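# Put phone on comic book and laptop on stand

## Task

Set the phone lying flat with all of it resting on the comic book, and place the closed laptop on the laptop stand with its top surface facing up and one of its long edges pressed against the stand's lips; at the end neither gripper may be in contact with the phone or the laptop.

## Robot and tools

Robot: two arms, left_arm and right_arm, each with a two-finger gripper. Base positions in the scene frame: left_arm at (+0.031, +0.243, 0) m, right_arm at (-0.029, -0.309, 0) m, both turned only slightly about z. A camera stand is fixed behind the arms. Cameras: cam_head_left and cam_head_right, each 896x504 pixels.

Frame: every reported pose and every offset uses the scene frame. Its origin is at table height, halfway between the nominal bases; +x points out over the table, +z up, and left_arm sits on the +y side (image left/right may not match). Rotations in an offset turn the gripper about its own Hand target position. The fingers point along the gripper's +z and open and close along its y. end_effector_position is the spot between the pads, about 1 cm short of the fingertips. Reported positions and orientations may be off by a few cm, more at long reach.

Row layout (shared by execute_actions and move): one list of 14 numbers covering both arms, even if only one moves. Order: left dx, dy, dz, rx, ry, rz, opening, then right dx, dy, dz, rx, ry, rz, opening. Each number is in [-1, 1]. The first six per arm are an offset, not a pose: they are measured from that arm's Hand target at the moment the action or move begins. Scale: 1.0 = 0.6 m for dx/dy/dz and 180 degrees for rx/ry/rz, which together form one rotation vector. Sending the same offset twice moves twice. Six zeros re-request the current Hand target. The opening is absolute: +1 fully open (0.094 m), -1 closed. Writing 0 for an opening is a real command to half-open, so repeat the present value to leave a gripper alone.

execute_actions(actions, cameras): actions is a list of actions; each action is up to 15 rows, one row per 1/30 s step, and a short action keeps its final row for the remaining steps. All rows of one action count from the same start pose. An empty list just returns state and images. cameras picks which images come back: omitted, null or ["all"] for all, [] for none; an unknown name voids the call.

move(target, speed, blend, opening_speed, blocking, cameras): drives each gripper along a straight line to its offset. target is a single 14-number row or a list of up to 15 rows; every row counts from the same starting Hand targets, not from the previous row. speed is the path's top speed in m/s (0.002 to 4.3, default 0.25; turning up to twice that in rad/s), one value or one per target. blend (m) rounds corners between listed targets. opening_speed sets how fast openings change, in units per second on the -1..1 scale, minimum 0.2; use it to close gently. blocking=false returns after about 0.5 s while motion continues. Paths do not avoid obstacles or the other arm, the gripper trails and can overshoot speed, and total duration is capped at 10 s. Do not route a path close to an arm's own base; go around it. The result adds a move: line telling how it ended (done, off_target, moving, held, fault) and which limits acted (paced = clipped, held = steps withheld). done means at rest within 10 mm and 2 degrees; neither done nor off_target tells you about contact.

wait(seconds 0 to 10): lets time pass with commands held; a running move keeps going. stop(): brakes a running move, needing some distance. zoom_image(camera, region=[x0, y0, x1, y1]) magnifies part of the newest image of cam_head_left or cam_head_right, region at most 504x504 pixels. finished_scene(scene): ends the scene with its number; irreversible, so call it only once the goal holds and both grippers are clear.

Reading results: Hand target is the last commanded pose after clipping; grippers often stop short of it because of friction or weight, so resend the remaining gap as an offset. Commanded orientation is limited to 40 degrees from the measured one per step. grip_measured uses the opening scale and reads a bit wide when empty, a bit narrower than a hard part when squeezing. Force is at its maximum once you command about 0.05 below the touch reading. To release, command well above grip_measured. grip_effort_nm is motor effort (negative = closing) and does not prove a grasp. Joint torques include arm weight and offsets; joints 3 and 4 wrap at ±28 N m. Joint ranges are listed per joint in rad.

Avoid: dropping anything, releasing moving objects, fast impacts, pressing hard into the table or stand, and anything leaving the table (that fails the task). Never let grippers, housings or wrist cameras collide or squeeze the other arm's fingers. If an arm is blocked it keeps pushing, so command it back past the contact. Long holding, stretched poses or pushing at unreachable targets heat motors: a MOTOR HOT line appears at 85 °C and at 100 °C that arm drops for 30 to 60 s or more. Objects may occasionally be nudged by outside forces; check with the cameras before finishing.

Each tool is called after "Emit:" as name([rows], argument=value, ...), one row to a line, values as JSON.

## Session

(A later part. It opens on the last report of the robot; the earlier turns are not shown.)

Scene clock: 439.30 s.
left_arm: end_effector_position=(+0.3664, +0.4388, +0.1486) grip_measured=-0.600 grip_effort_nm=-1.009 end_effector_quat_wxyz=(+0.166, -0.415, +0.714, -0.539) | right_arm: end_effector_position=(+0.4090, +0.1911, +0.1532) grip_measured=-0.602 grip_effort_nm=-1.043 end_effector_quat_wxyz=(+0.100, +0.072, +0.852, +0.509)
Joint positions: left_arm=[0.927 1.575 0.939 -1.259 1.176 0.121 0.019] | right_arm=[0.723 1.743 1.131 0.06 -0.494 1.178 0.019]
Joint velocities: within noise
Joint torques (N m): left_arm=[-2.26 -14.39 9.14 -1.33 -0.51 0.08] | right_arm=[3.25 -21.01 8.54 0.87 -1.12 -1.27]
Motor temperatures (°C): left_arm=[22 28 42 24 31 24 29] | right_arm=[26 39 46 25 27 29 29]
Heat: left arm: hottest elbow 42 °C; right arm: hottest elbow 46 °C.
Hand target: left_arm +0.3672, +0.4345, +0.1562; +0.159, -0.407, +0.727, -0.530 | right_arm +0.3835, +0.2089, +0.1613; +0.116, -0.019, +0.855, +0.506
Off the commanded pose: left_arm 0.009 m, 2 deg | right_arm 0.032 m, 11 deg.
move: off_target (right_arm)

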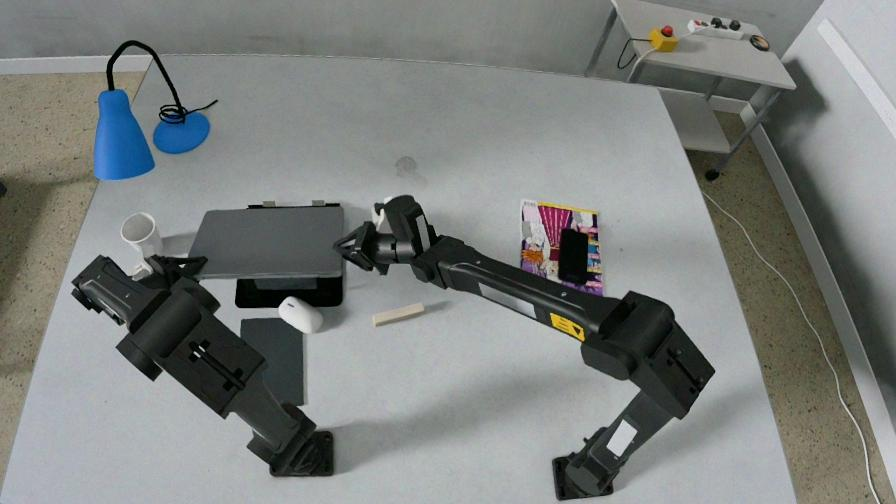

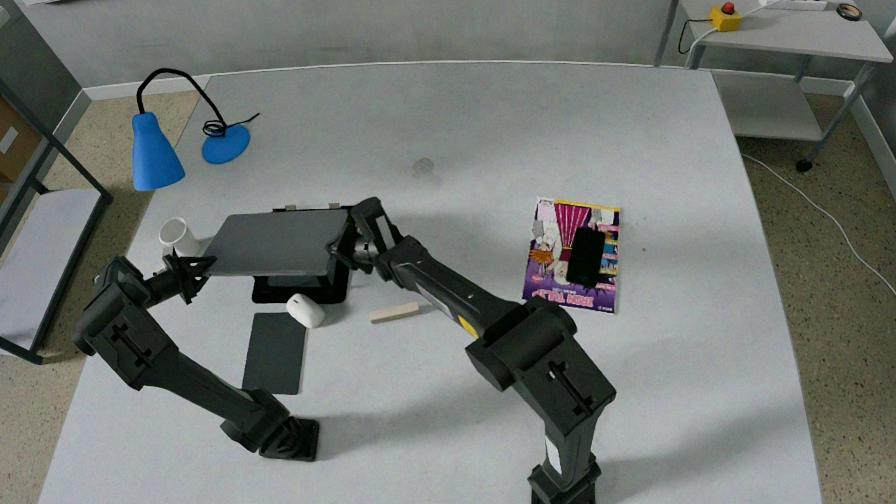

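Emit:
move([
  [0,0,0,0,0,0,-0.45,0,0,0,0,0,0,-0.45],
  [0,0,0,0,0,0,0.1,0,0,0,0,0,0,0.1],
], speed=0.05, opening_speed=0.3)

Emit:
zoom_image(camera="cam_head_left", region=[140, 160, 400, 360])

Scene clock: 446.23 s.
left_arm: end_effector_position=(+0.3633, +0.4359, +0.1474) grip_measured=+0.097 grip_effort_nm=0.125 end_effector_quat_wxyz=(+0.153, -0.418, +0.719, -0.533) | right_arm: end_effector_position=(+0.3908, +0.2015, +0.1552) grip_measured=+0.098 grip_effort_nm=0.066 end_effector_quat_wxyz=(+0.118, -0.008, +0.855, +0.504)
Joint positions: left_arm=[0.925 1.57 0.94 -1.278 1.151 0.12 0.052] | right_arm=[0.747 1.736 1.131 0.041 -0.521 1.026 0.052]
Joint velocities: within noise
Joint torques (N m): left_arm=[-2.43 -13.98 9.02 -0.5 0.47 0.15] | right_arm=[1.67 -20.31 9.09 1.01 -0.23 0.01]
Motor temperatures (°C): left_arm=[22 28 41 24 31 24 29] | right_arm=[26 39 46 25 27 28 29]
Heat: left arm: hottest elbow 41 °C; right arm: hottest elbow 46 °C.
Hand target: left_arm +0.3671, +0.4345, +0.1563; +0.159, -0.407, +0.727, -0.529 | right_arm +0.3834, +0.2089, +0.1614; +0.116, -0.019, +0.855, +0.506
Off the commanded pose: left_arm 0.010 m, 2 deg | right_arm 0.012 m, 1 deg.
move: off_target (right_arm); target 2's new opening was sent with right_arm's hand 0.030 m and 6 deg from that target

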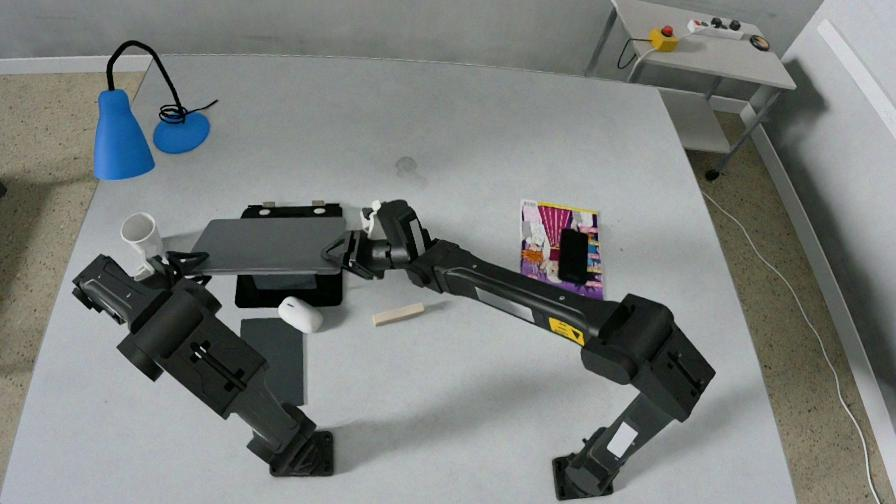

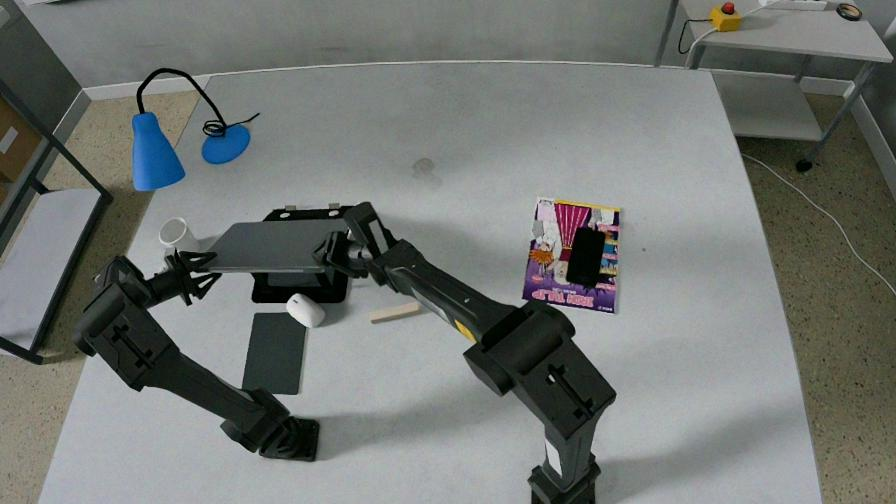

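Scaled by 1.938.

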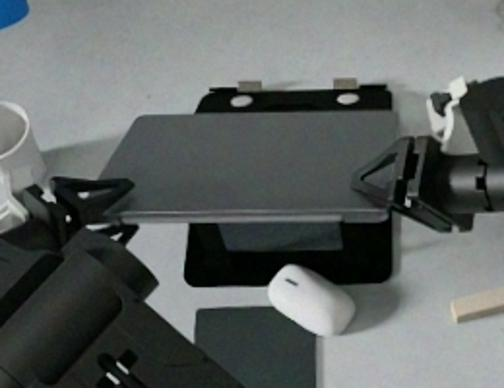

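Emit:
move([
  [0,0,-0.03,0,0,0,0.1,0,0,-0.03,0,0,0,0.1],
], speed=0.05)

Emit:
zoom_image(camera="cam_head_left", region=[140, 160, 400, 360])

Scene clock: 450.50 s.
left_arm: end_effector_position=(+0.3657, +0.4393, +0.1446) grip_measured=+0.098 grip_effort_nm=0.125 end_effector_quat_wxyz=(+0.163, -0.413, +0.724, -0.529) | right_arm: end_effector_position=(+0.3903, +0.2040, +0.1578) grip_measured=+0.099 grip_effort_nm=0.066 end_effector_quat_wxyz=(+0.122, -0.012, +0.852, +0.509)
Joint positions: left_arm=[0.925 1.575 0.94 -1.248 1.151 0.121 0.052] | right_arm=[0.75 1.736 1.131 0.055 -0.522 1.025 0.052]
Joint velocities: within noise
Joint torques (N m): left_arm=[-2.08 -11.93 7.17 0.27 0.47 0.16] | right_arm=[1.44 -18.14 7.79 2.1 -0.19 0.02]
Motor temperatures (°C): left_arm=[22 28 41 23 30 24 29] | right_arm=[26 40 46 25 27 28 28]
Heat: left arm: hottest elbow 41 °C; right arm: hottest elbow 46 °C.
Hand target: left_arm +0.3671, +0.4345, +0.1382; +0.159, -0.407, +0.727, -0.530 | right_arm +0.3834, +0.2090, +0.1434; +0.116, -0.019, +0.855, +0.506
Off the commanded pose: left_arm 0.008 m, 1 deg | right_arm 0.017 m, 1 deg.
move: off_target (right_arm)

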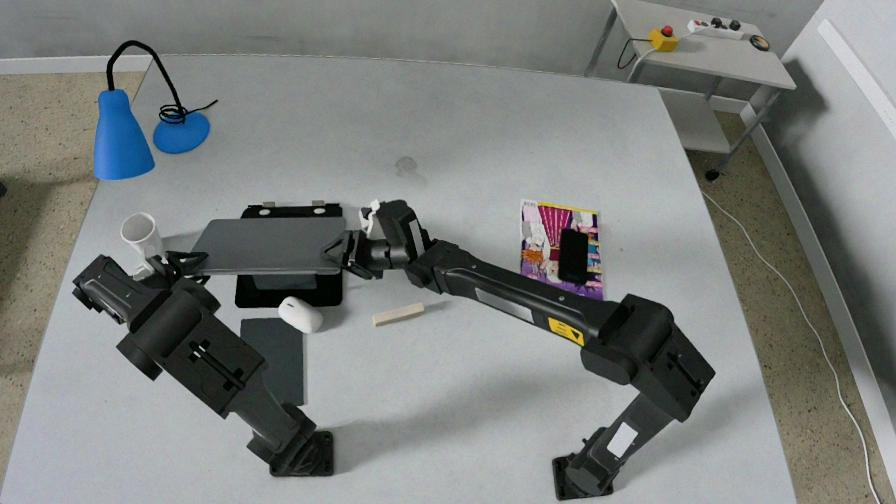

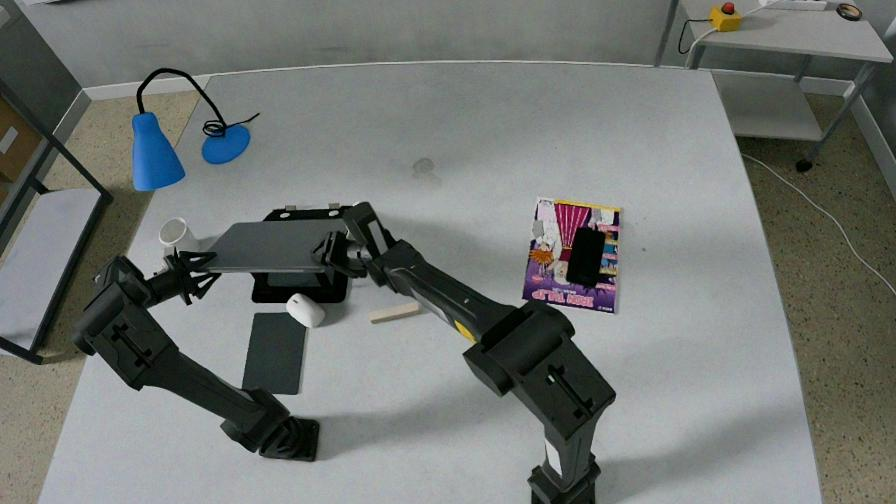

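Scaled by 1.938.

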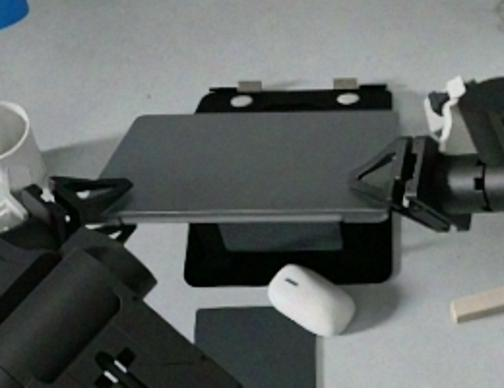

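Emit:
move([
  [0,0,0.02,0,0,0,0.25,0,0,0.025,0,0,0,0.25],
  [-0.1,0.08,0.08,0,0,0,0.25,-0.0,-0.2,0.12,0,0,0,0.25],
  [-0.2,0.08,0.25,0,0,0,0.25,-0.08,-0.4,0.2,0,0,0,0.25],
], speed=0.1)

Emit:
zoom_image(camera="cam_head_left", region=[140, 160, 400, 360])

Scene clock: 459.83 s.
left_arm: end_effector_position=(+0.2493, +0.4701, +0.2673) grip_measured=+0.248 grip_effort_nm=0.129 end_effector_quat_wxyz=(+0.234, -0.492, +0.715, -0.438) | right_arm: end_effector_position=(+0.3383, -0.0241, +0.2691) grip_measured=+0.249 grip_effort_nm=0.066 end_effector_quat_wxyz=(+0.119, -0.024, +0.852, +0.509)
Joint positions: left_arm=[1.263 1.23 1.007 -1.67 1.007 0.264 0.059] | right_arm=[0.374 1.182 0.894 -0.461 -0.841 0.708 0.059]
Joint velocities: within noise
Joint torques (N m): left_arm=[-0.26 -9.76 14.11 -0.65 0.43 -0.05] | right_arm=[-0.32 -11.69 8.39 0.83 -0.36 -0.03]
Motor temperatures (°C): left_arm=[22 28 40 23 30 24 28] | right_arm=[26 40 45 25 26 27 28]
Heat: left arm: hottest elbow 40 °C; right arm: hottest elbow 45 °C.
Hand target: left_arm +0.2472, +0.4824, +0.2883; +0.159, -0.407, +0.727, -0.530 | right_arm +0.3355, -0.0311, +0.2633; +0.116, -0.018, +0.855, +0.506
Off the commanded pose: left_arm 0.024 m, 17 deg | right_arm 0.009 m, 1 deg.
joint sent to its limit (left arm) — joint 4 (wrist pitch), lower limit. The joint targets are off in orientation, not in position.
move: off_target (left_arm)

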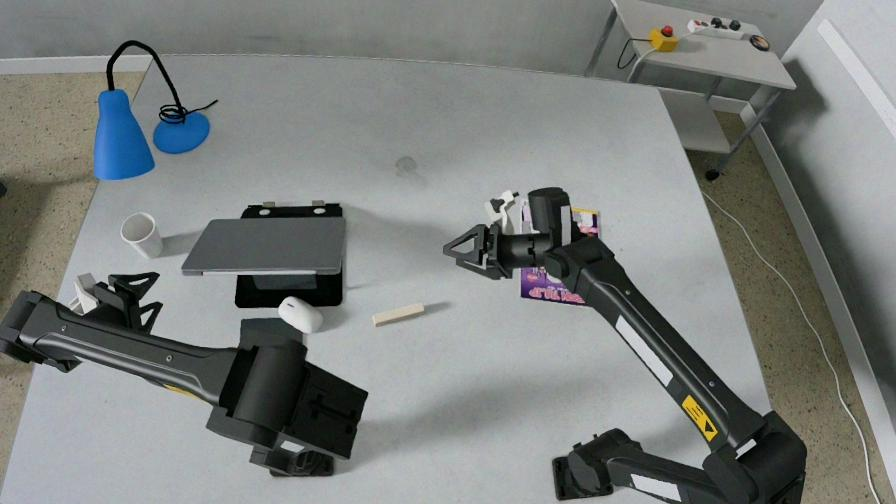

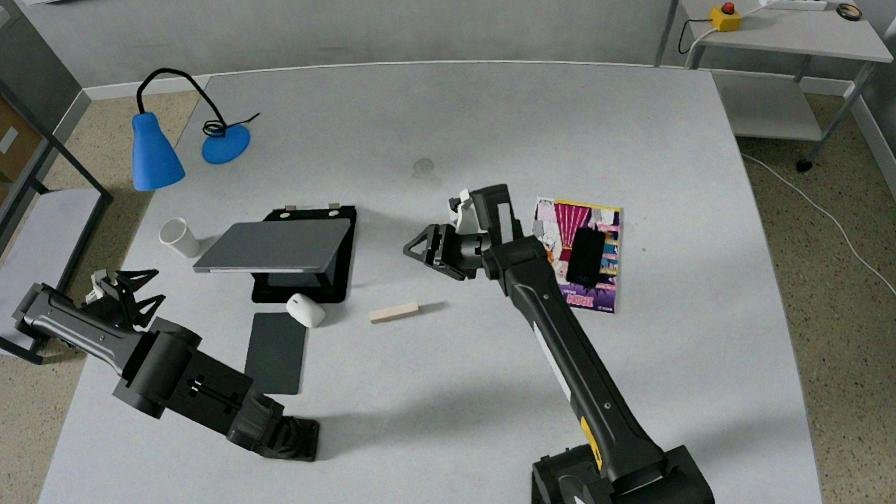

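Scaled by 1.938.

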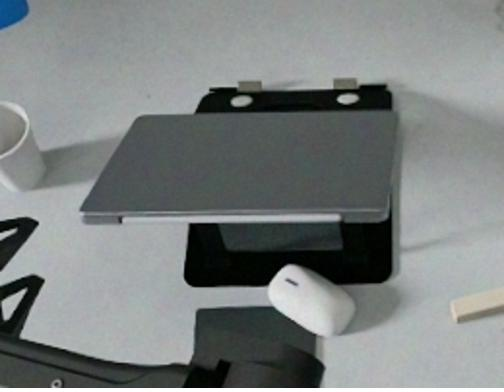

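Emit:
move([
  [0.06,-0.2,0,0.359,0.136,-0.247,-1,0,0,0,0,0,0,0.25],
  [0.06,-0.245,-0.247,0.359,0.136,-0.247,-1,0,0,0,0,0,0,0.25],
], speed=0.2)

Emit:
zoom_image(camera="cam_head_right", region=[140, 160, 400, 360])

Scene clock: 469.57 s.
left_arm: end_effector_position=(+0.2816, +0.3387, +0.1456) grip_measured=-0.981 grip_effort_nm=-1.004 end_effector_quat_wxyz=(+0.003, -0.072, +0.997, +0.000) | right_arm: end_effector_position=(+0.3383, -0.0241, +0.2691) grip_measured=+0.249 grip_effort_nm=0.061 end_effector_quat_wxyz=(+0.119, -0.024, +0.852, +0.509)
Joint positions: left_arm=[0.34 1.069 0.8 -1.297 0.002 0.225 0.001] | right_arm=[0.374 1.182 0.894 -0.461 -0.841 0.708 0.059]
Joint velocities: within noise
Joint torques (N m): left_arm=[-3.02 -5.6 9.22 0.88 -0.08 -0.05] | right_arm=[-0.26 -11.52 8.32 0.84 -0.35 0.02]
Motor temperatures (°C): left_arm=[22 28 40 23 29 24 29] | right_arm=[26 39 44 25 26 26 28]
Heat: left arm: hottest elbow 40 °C; right arm: hottest elbow 44 °C.
Hand target: left_arm +0.2831, +0.3355, +0.1401; -0.001, -0.070, +0.998, +0.000 | right_arm +0.3355, -0.0311, +0.2633; +0.116, -0.018, +0.855, +0.506
Off the commanded pose: left_arm 0.007 m, 0 deg | right_arm 0.009 m, 1 deg.
move: done

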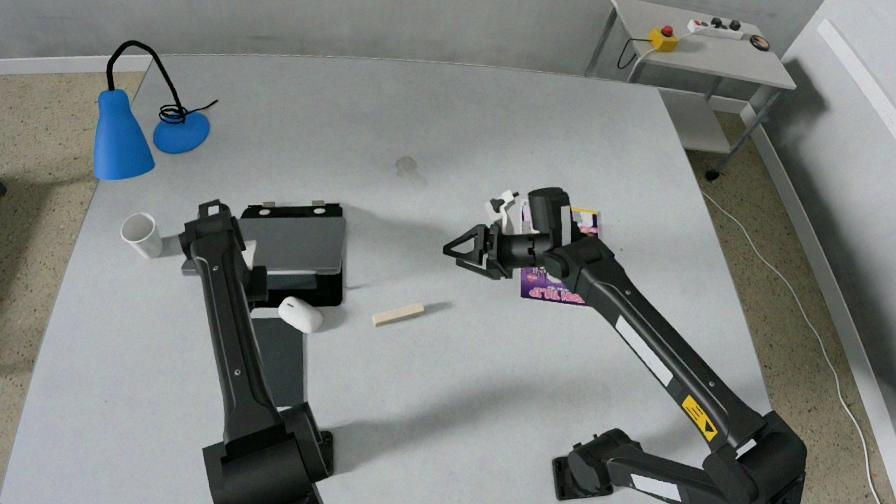

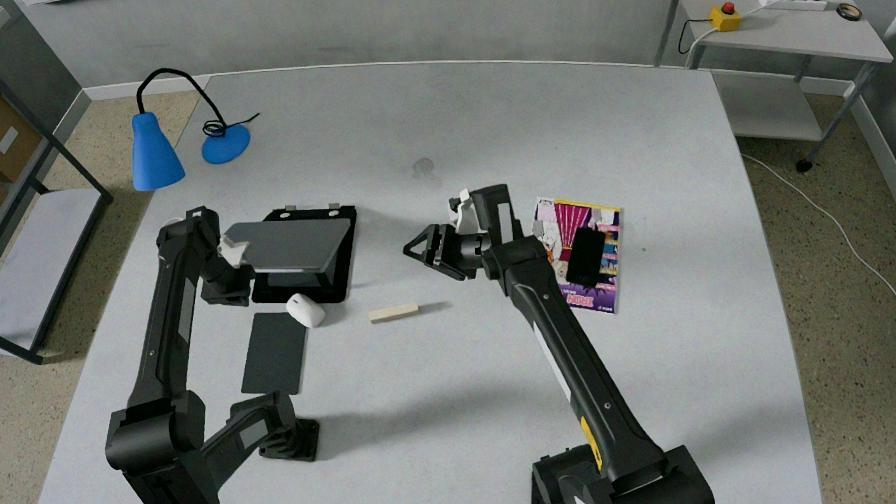

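Scaled by 1.938.

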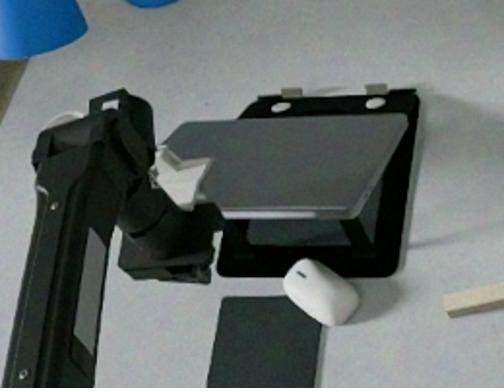

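Emit:
move(target=[0.14,-0.01,0,0,0,0,-1,0,0,0,0,0,0,0.25], speed=0.05)

Emit:
zoom_image(camera="cam_head_right", region=[140, 160, 400, 360])

Emit:
zoom_image(camera="cam_head_left", region=[140, 160, 400, 360])

Scene clock: 473.90 s.
left_arm: end_effector_position=(+0.3381, +0.3262, +0.1213) grip_measured=-0.981 grip_effort_nm=-1.004 end_effector_quat_wxyz=(-0.032, -0.071, +0.997, -0.008) | right_arm: end_effector_position=(+0.3383, -0.0241, +0.2691) grip_measured=+0.249 grip_effort_nm=0.066 end_effector_quat_wxyz=(+0.119, -0.024, +0.852, +0.509)
Joint positions: left_arm=[0.239 1.287 0.9 -1.249 0.002 0.125 0.001] | right_arm=[0.374 1.182 0.894 -0.461 -0.841 0.707 0.059]
Joint velocities: within noise
Joint torques (N m): left_arm=[-2.26 -8.88 15.38 0.58 -0.1 -0.08] | right_arm=[-0.26 -11.58 8.34 0.83 -0.35 0.02]
Motor temperatures (°C): left_arm=[22 28 40 23 29 24 29] | right_arm=[26 39 44 25 26 26 27]
Heat: left arm: hottest elbow 40 °C; right arm: hottest elbow 44 °C.
Hand target: left_arm +0.3672, +0.3295, +0.1401; -0.001, -0.070, +0.998, +0.000 | right_arm +0.3355, -0.0311, +0.2633; +0.116, -0.019, +0.855, +0.506
Off the commanded pose: left_arm 0.035 m, 4 deg | right_arm 0.009 m, 1 deg.
move: off_target (left_arm)

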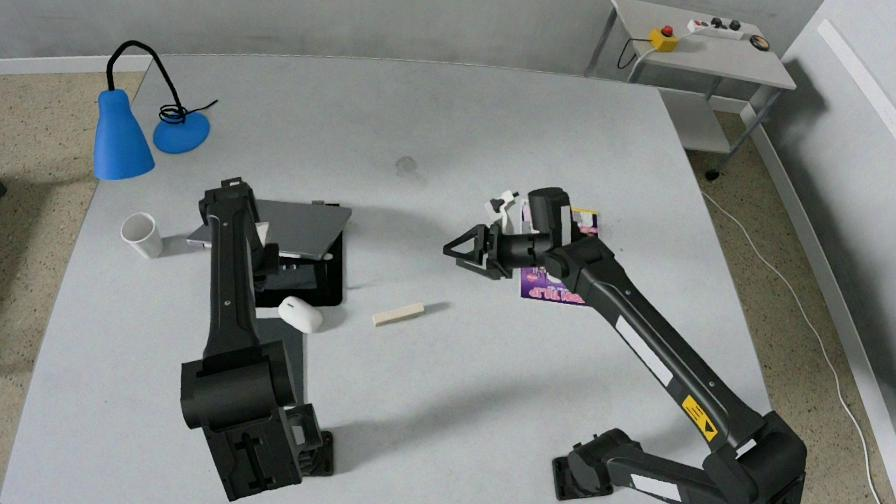

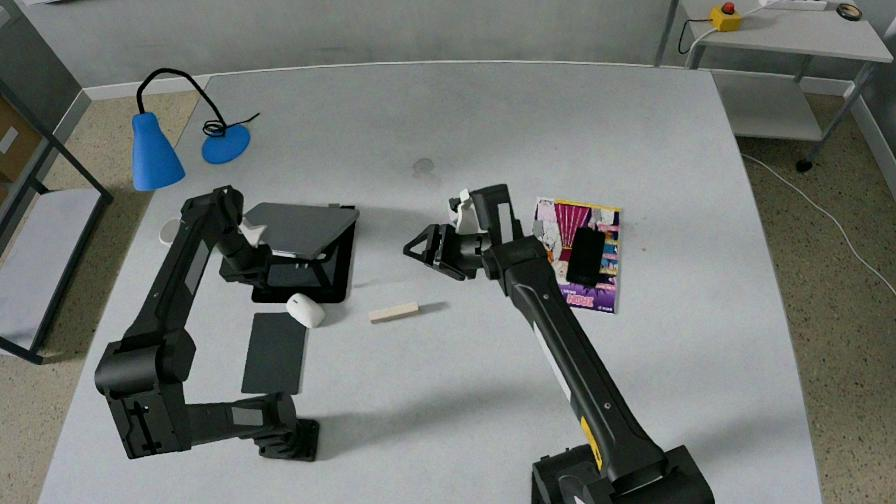

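Scaled by 1.938.

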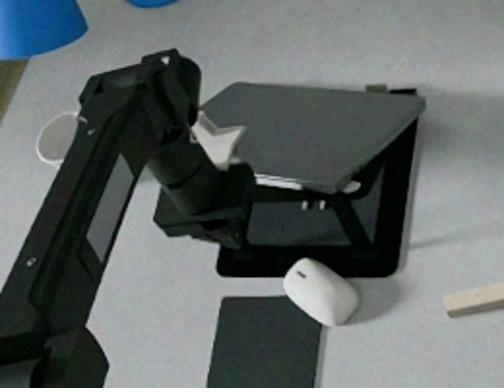

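Scaled by 1.938.

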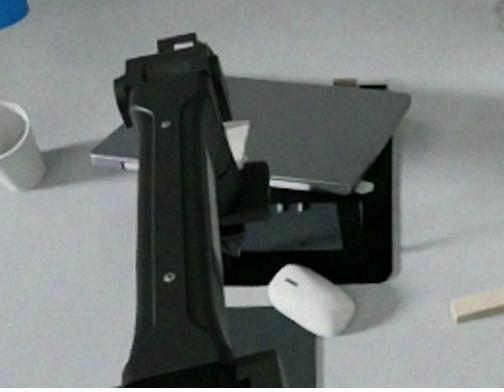

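Emit:
move([
  [-0.14,-0.0,0,0,0,0,-1,0,0,0,0,0,0,0.25],
  [-0.14,-0.0,0.3,0,0,0,-1,0,0,0,0,0,0,0.25],
], speed=0.15)

Emit:
zoom_image(camera="cam_head_right", region=[170, 160, 400, 330])

Emit:
zoom_image(camera="cam_head_left", region=[170, 160, 400, 330])

Scene clock: 480.63 s.
left_arm: end_effector_position=(+0.2748, +0.3221, +0.2926) grip_measured=-0.981 grip_effort_nm=-0.999 end_effector_quat_wxyz=(+0.025, -0.068, +0.997, +0.006) | right_arm: end_effector_position=(+0.3383, -0.0241, +0.2691) grip_measured=+0.249 grip_effort_nm=0.066 end_effector_quat_wxyz=(+0.119, -0.024, +0.852, +0.509)
Joint positions: left_arm=[0.288 0.978 1.129 -1.672 0.001 0.181 0.001] | right_arm=[0.374 1.182 0.894 -0.461 -0.841 0.707 0.059]
Joint velocities: within noise
Joint torques (N m): left_arm=[-0.85 -5.54 16.17 0.01 -0.1 0.06] | right_arm=[-0.32 -11.52 8.34 0.85 -0.35 0.02]
Motor temperatures (°C): left_arm=[22 28 41 23 29 24 29] | right_arm=[26 38 43 25 26 26 27]
Heat: left arm: hottest elbow 41 °C; right arm: hottest elbow 43 °C.
Hand target: left_arm +0.2832, +0.3295, +0.3201; -0.001, -0.070, +0.998, +0.000 | right_arm +0.3355, -0.0311, +0.2633; +0.116, -0.019, +0.855, +0.506
Off the commanded pose: left_arm 0.030 m, 3 deg | right_arm 0.009 m, 1 deg.
joint sent to its limit (left arm) — joint 4 (wrist pitch), lower limit. The joint targets are off in orientation, not in position.
move: off_target (left_arm)

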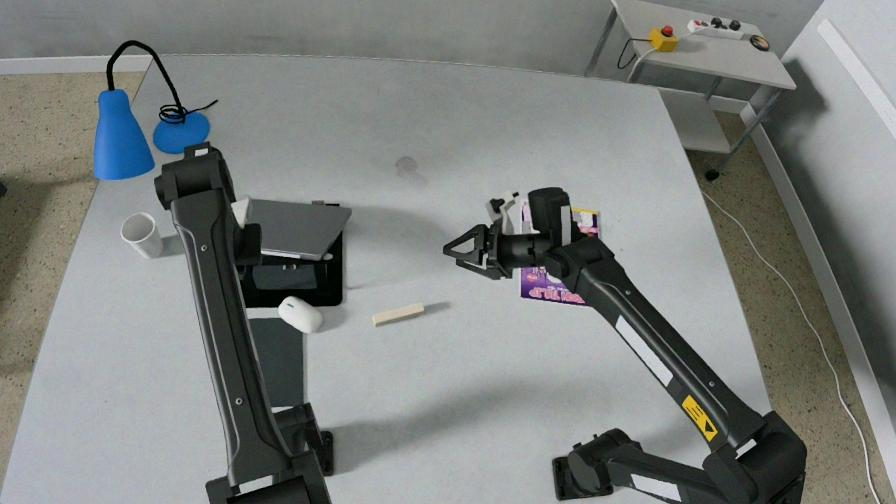

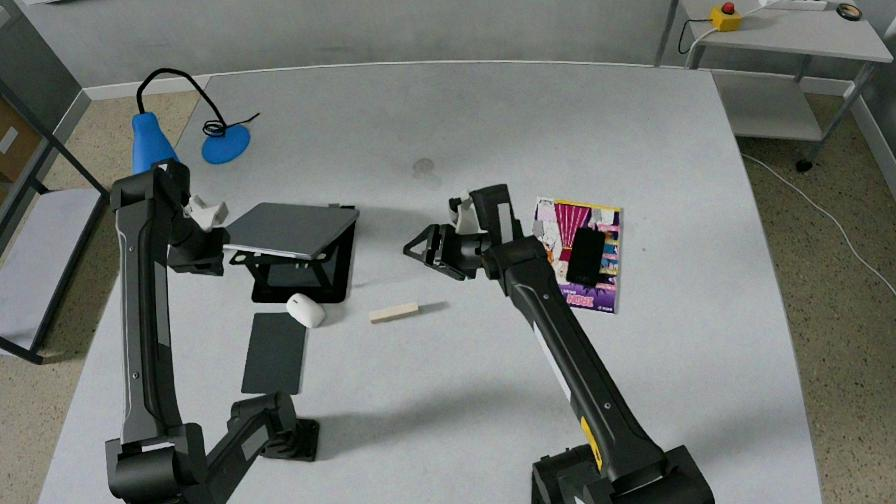

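Scaled by 2.191.

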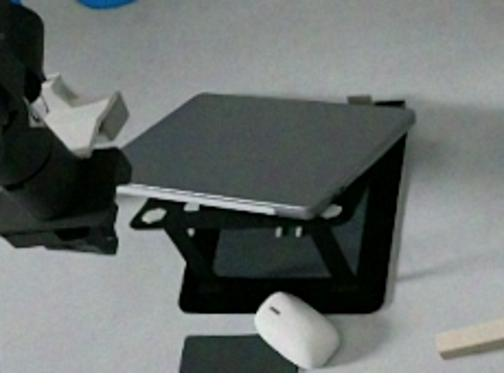

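Scaled by 2.191.

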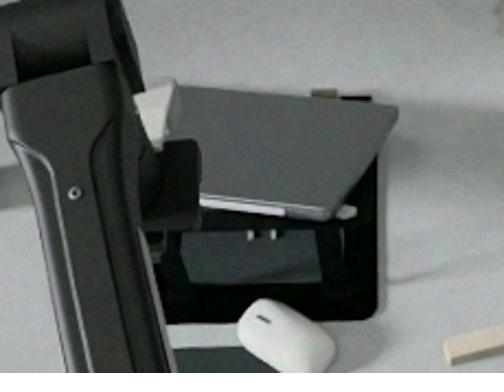

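Emit:
zoom_image(camera="cam_head_right", region=[220, 180, 370, 260])

Emit:
zoom_image(camera="cam_head_left", region=[220, 180, 370, 260])

Scaled by 3.360.

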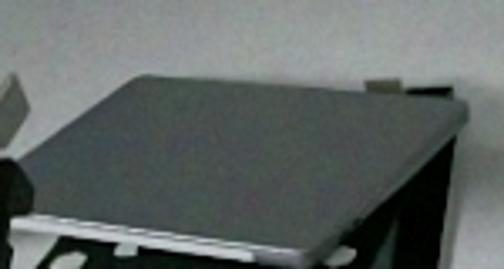

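Scaled by 3.360.

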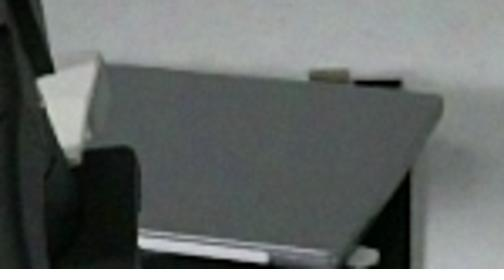

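Emit:
move([
  [-0.01,-0.135,0,0,0,0,-1,0,0,0,0,0,0,0.25],
  [-0.01,-0.135,-0.305,0,0,0,-1,0,0,0,0,0,0,0.25],
  [0.09,-0.135,-0.305,0,0,0,-1,0,0,0,0,0,0,0.25],
], speed=[0.2,0.2,0.06])

Emit:
zoom_image(camera="cam_head_right", region=[170, 160, 400, 330])

Emit:
zoom_image(camera="cam_head_left", region=[170, 160, 400, 330])

Scene clock: 498.80 s.
left_arm: end_effector_position=(+0.3087, +0.2520, +0.1181) grip_measured=-0.981 grip_effort_nm=-1.004 end_effector_quat_wxyz=(-0.032, -0.072, +0.997, +0.001) | right_arm: end_effector_position=(+0.3383, -0.0241, +0.2691) grip_measured=+0.249 grip_effort_nm=0.066 end_effector_quat_wxyz=(+0.119, -0.024, +0.852, +0.509)
Joint positions: left_arm=[0.006 1.177 0.799 -1.258 0.001 -0.109 0.001] | right_arm=[0.374 1.182 0.894 -0.461 -0.841 0.707 0.059]
Joint velocities: within noise
Joint torques (N m): left_arm=[-1.79 -6.89 15.32 0.76 0 -0.02] | right_arm=[-0.38 -11.63 8.36 0.84 -0.36 0.03]
Motor temperatures (°C): left_arm=[22 27 42 23 29 24 29] | right_arm=[26 38 42 25 26 26 27]
Heat: left arm: hottest elbow 42 °C; right arm: hottest elbow 42 °C.
Hand target: left_arm +0.3371, +0.2484, +0.1371; -0.001, -0.070, +0.998, +0.000 | right_arm +0.3355, -0.0311, +0.2633; +0.116, -0.018, +0.855, +0.506
Off the commanded pose: left_arm 0.034 m, 4 deg | right_arm 0.009 m, 1 deg.
move: off_target (left_arm)

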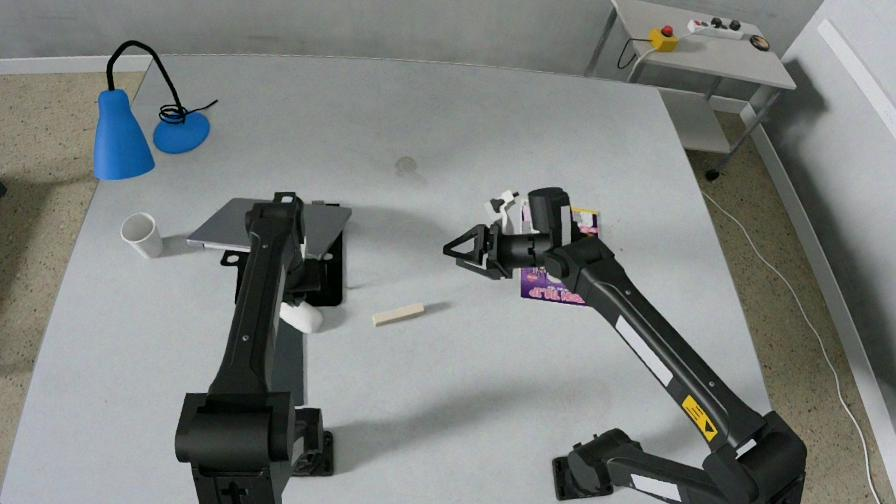

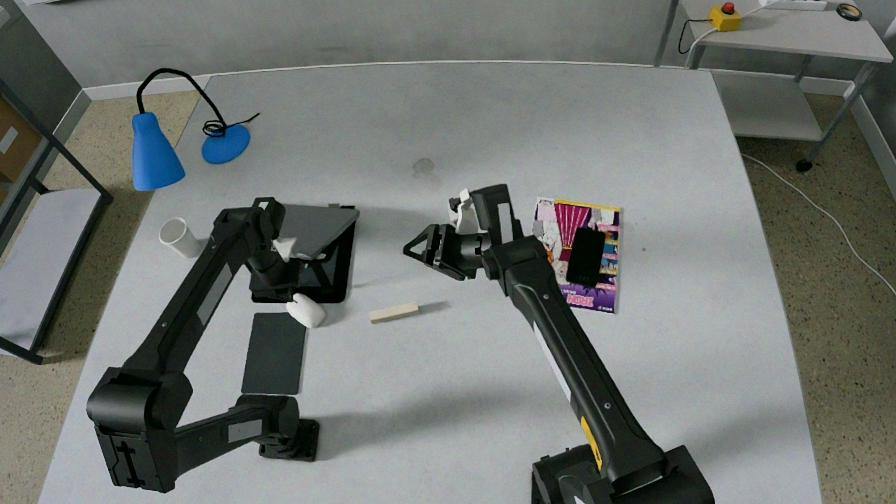

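Scaled by 2.191.

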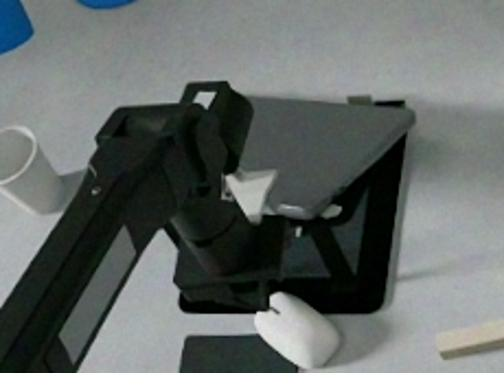

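Scaled by 2.191.

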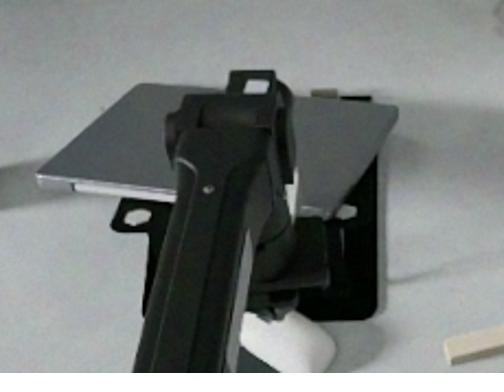

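Emit:
move([
  [0.05,0,0.03,0,0,0,-1,0,0,0,0,0,0,0.25],
  [0.12,0,0.03,0,0,0,-1,0,0,0,0,0,0,0.25],
], speed=0.06)

Emit:
zoom_image(camera="cam_head_right", region=[170, 160, 400, 330])

Emit:
zoom_image(camera="cam_head_left", region=[170, 160, 400, 330])

Scene clock: 506.80 s.
left_arm: end_effector_position=(+0.3613, +0.2527, +0.1359) grip_measured=-0.981 grip_effort_nm=-1.004 end_effector_quat_wxyz=(-0.050, -0.072, +0.996, +0.002) | right_arm: end_effector_position=(+0.3383, -0.0241, +0.2691) grip_measured=+0.249 grip_effort_nm=0.061 end_effector_quat_wxyz=(+0.119, -0.024, +0.852, +0.509)
Joint positions: left_arm=[0.003 1.329 0.977 -1.319 0.001 -0.112 0.001] | right_arm=[0.374 1.182 0.894 -0.461 -0.841 0.707 0.059]
Joint velocities: within noise
Joint torques (N m): left_arm=[-2.55 -7.77 17.65 1.48 0.05 -0.11] | right_arm=[-0.32 -11.46 8.32 0.84 -0.35 0.02]
Motor temperatures (°C): left_arm=[22 27 42 23 29 24 29] | right_arm=[26 37 42 25 26 26 27]
Heat: left arm: hottest elbow 42 °C; right arm: hottest elbow 42 °C.
Hand target: left_arm +0.4090, +0.2485, +0.1551; -0.001, -0.070, +0.998, +0.000 | right_arm +0.3355, -0.0311, +0.2633; +0.116, -0.018, +0.855, +0.506
Off the commanded pose: left_arm 0.052 m, 6 deg | right_arm 0.009 m, 1 deg.
move: off_target (left_arm)

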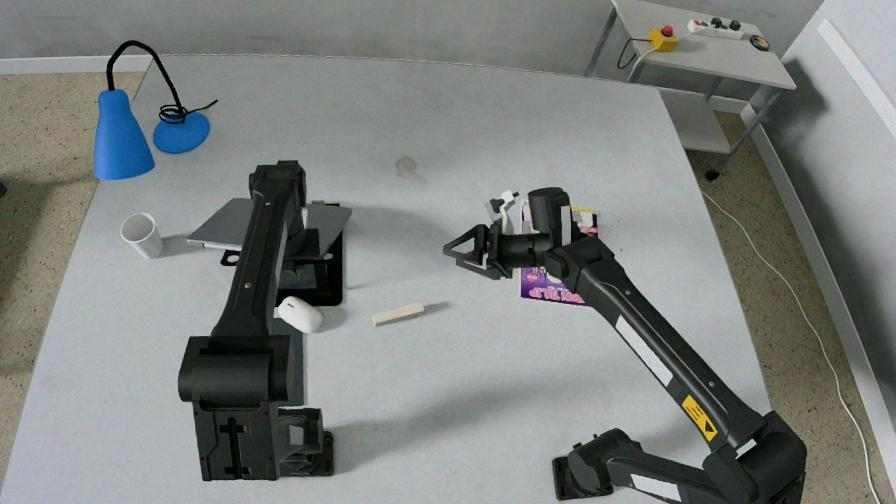

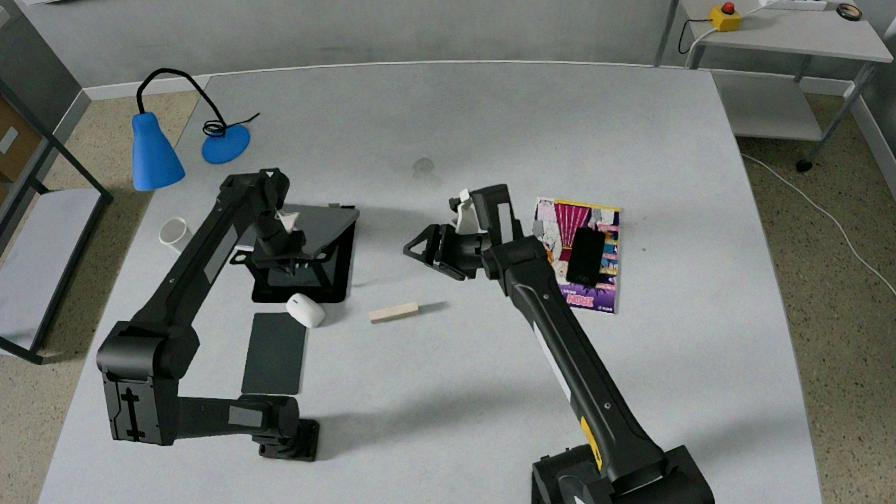

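Scaled by 2.191.

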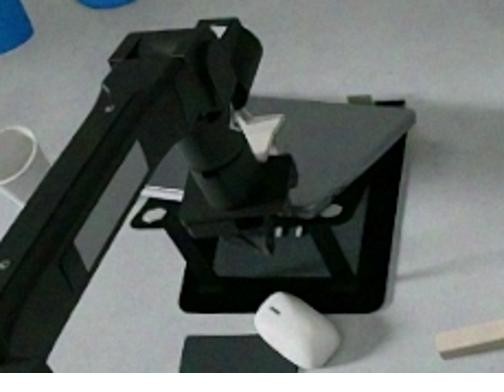

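Scaled by 2.191.

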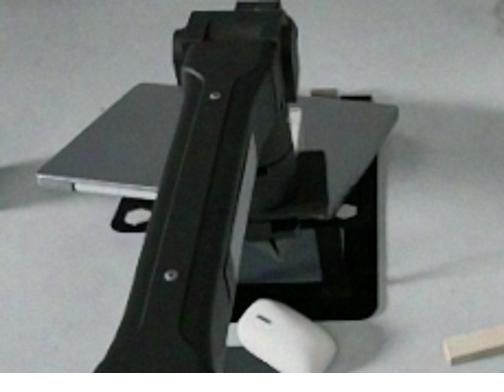

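Emit:
move([
  [0.0,0,0.02,0,0,0,-1,0,0,0,0,0,0,0.25],
  [0.06,0,0.02,0,0,0,-1,0,0,0,0,0,0,0.25],
], speed=0.05)

Emit:
zoom_image(camera="cam_head_right", region=[170, 160, 400, 330])

Emit:
zoom_image(camera="cam_head_left", region=[170, 160, 400, 330])

Scene clock: 512.40 s.
left_arm: end_effector_position=(+0.3922, +0.2514, +0.1434) grip_measured=-0.981 grip_effort_nm=-0.999 end_effector_quat_wxyz=(-0.063, -0.069, +0.996, +0.002) | right_arm: end_effector_position=(+0.3383, -0.0241, +0.2691) grip_measured=+0.249 grip_effort_nm=0.066 end_effector_quat_wxyz=(+0.119, -0.024, +0.852, +0.509)
Joint positions: left_arm=[-0.003 1.42 1.084 -1.361 0.002 -0.112 0.001] | right_arm=[0.374 1.182 0.894 -0.461 -0.841 0.707 0.059]
Joint velocities: within noise
Joint torques (N m): left_arm=[-1.96 -10.17 18.54 1.76 -0.03 -0.11] | right_arm=[-0.26 -11.58 8.35 0.85 -0.35 0.03]
Motor temperatures (°C): left_arm=[22 27 44 23 29 24 29] | right_arm=[26 37 42 25 26 26 27]
Heat: left arm: hottest elbow 44 °C; right arm: hottest elbow 42 °C.
Hand target: left_arm +0.4450, +0.2485, +0.1670; -0.001, -0.070, +0.998, +0.000 | right_arm +0.3355, -0.0311, +0.2633; +0.116, -0.018, +0.855, +0.506
Off the commanded pose: left_arm 0.058 m, 7 deg | right_arm 0.009 m, 1 deg.
move: off_target (left_arm)

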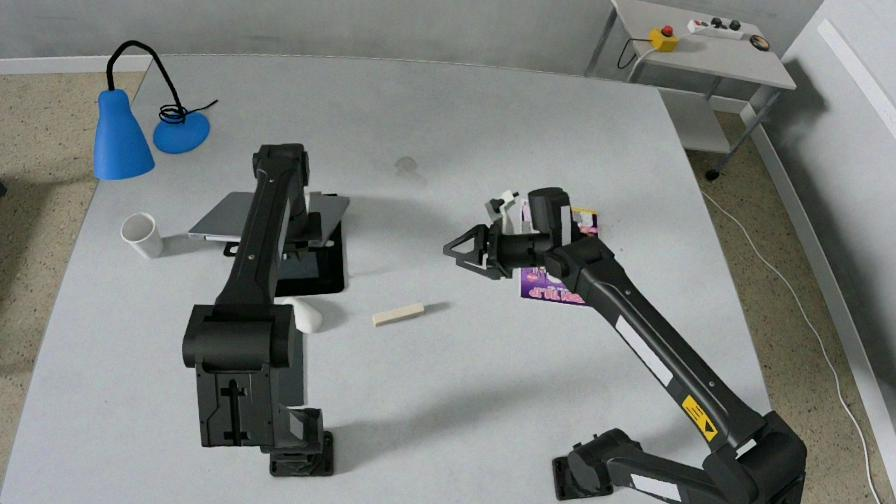

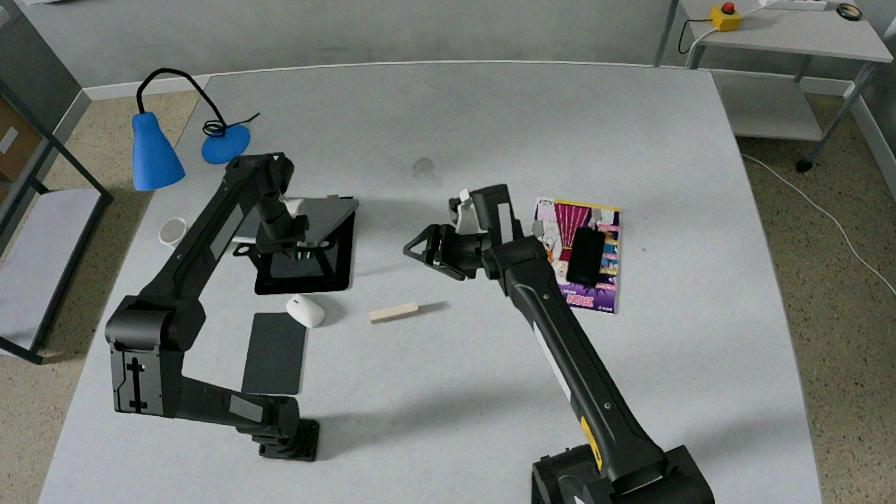

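Scaled by 2.191.

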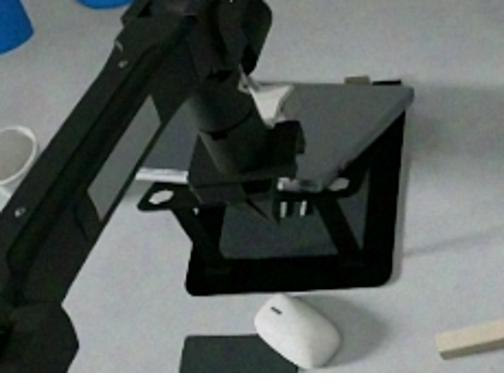

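Scaled by 2.191.

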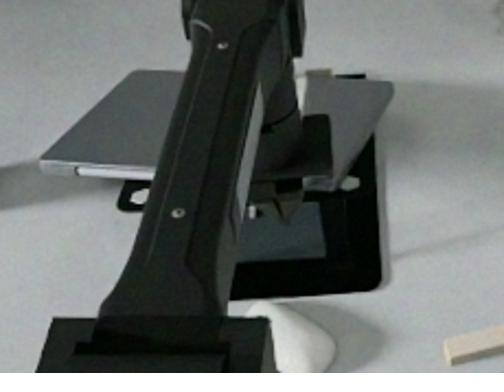

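Emit:
move([
  [-0.13,0,0,0,0,0,-1,0,0,0,0,0,0,0.25],
  [-0.13,0.0,0.035,0,0,0,-1,0,0,0,0,0,0,0.25],
  [-0.03,0.0,0.035,0,0,0,-1,0,0,0,0,0,0,0.25],
], speed=0.06)

Emit:
zoom_image(camera="cam_head_right", region=[170, 160, 400, 330])

Emit:
zoom_image(camera="cam_head_left", region=[170, 160, 400, 330])

Scene clock: 519.17 s.
left_arm: end_effector_position=(+0.4022, +0.2516, +0.1668) grip_measured=-0.981 grip_effort_nm=-1.004 end_effector_quat_wxyz=(-0.029, -0.070, +0.997, +0.000) | right_arm: end_effector_position=(+0.3383, -0.0241, +0.2691) grip_measured=+0.249 grip_effort_nm=0.066 end_effector_quat_wxyz=(+0.119, -0.024, +0.852, +0.509)
Joint positions: left_arm=[-0.003 1.383 1.115 -1.362 0.002 -0.114 0.001] | right_arm=[0.374 1.182 0.894 -0.461 -0.841 0.707 0.059]
Joint velocities: within noise
Joint torques (N m): left_arm=[-2.55 -10.93 16.1 0.27 -0.06 -0.12] | right_arm=[-0.32 -11.46 8.34 0.83 -0.35 0.02]
Motor temperatures (°C): left_arm=[22 27 44 24 29 24 29] | right_arm=[26 37 42 25 26 25 27]
Heat: left arm: hottest elbow 44 °C; right arm: hottest elbow 42 °C.
Hand target: left_arm +0.4271, +0.2484, +0.1880; -0.001, -0.070, +0.998, +0.000 | right_arm +0.3355, -0.0311, +0.2633; +0.116, -0.018, +0.855, +0.506
Off the commanded pose: left_arm 0.033 m, 3 deg | right_arm 0.009 m, 1 deg.
move: off_target (left_arm)

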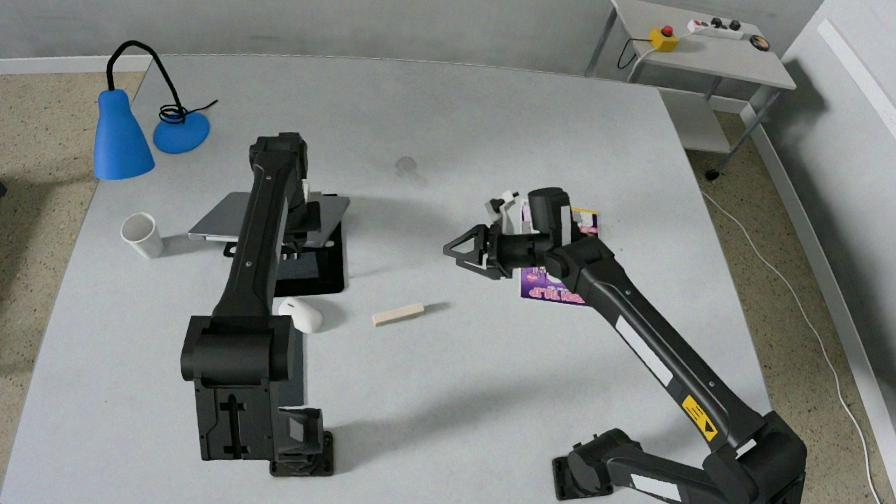

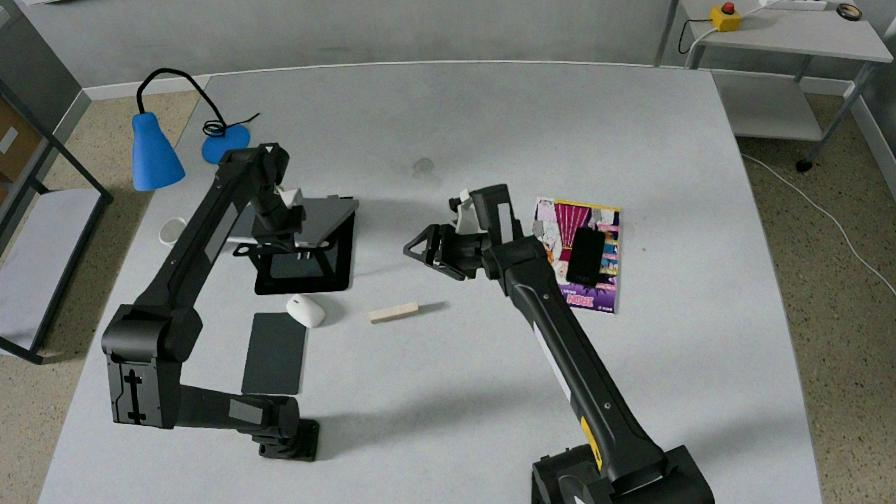

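Scaled by 2.191.

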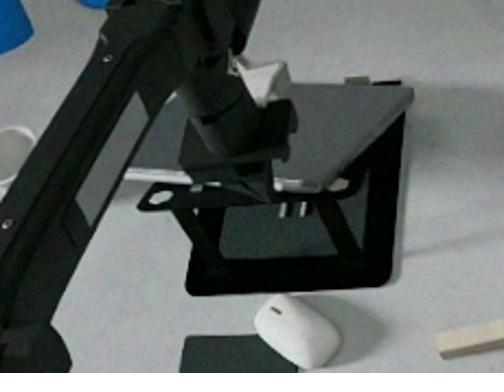

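Scaled by 2.191.

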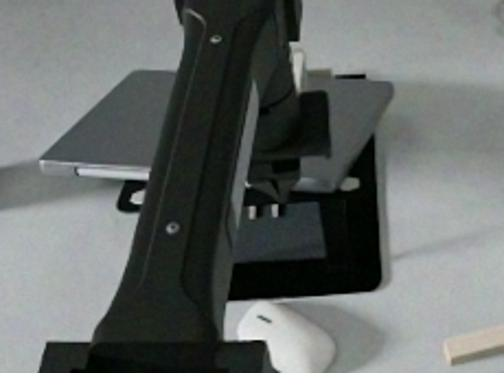

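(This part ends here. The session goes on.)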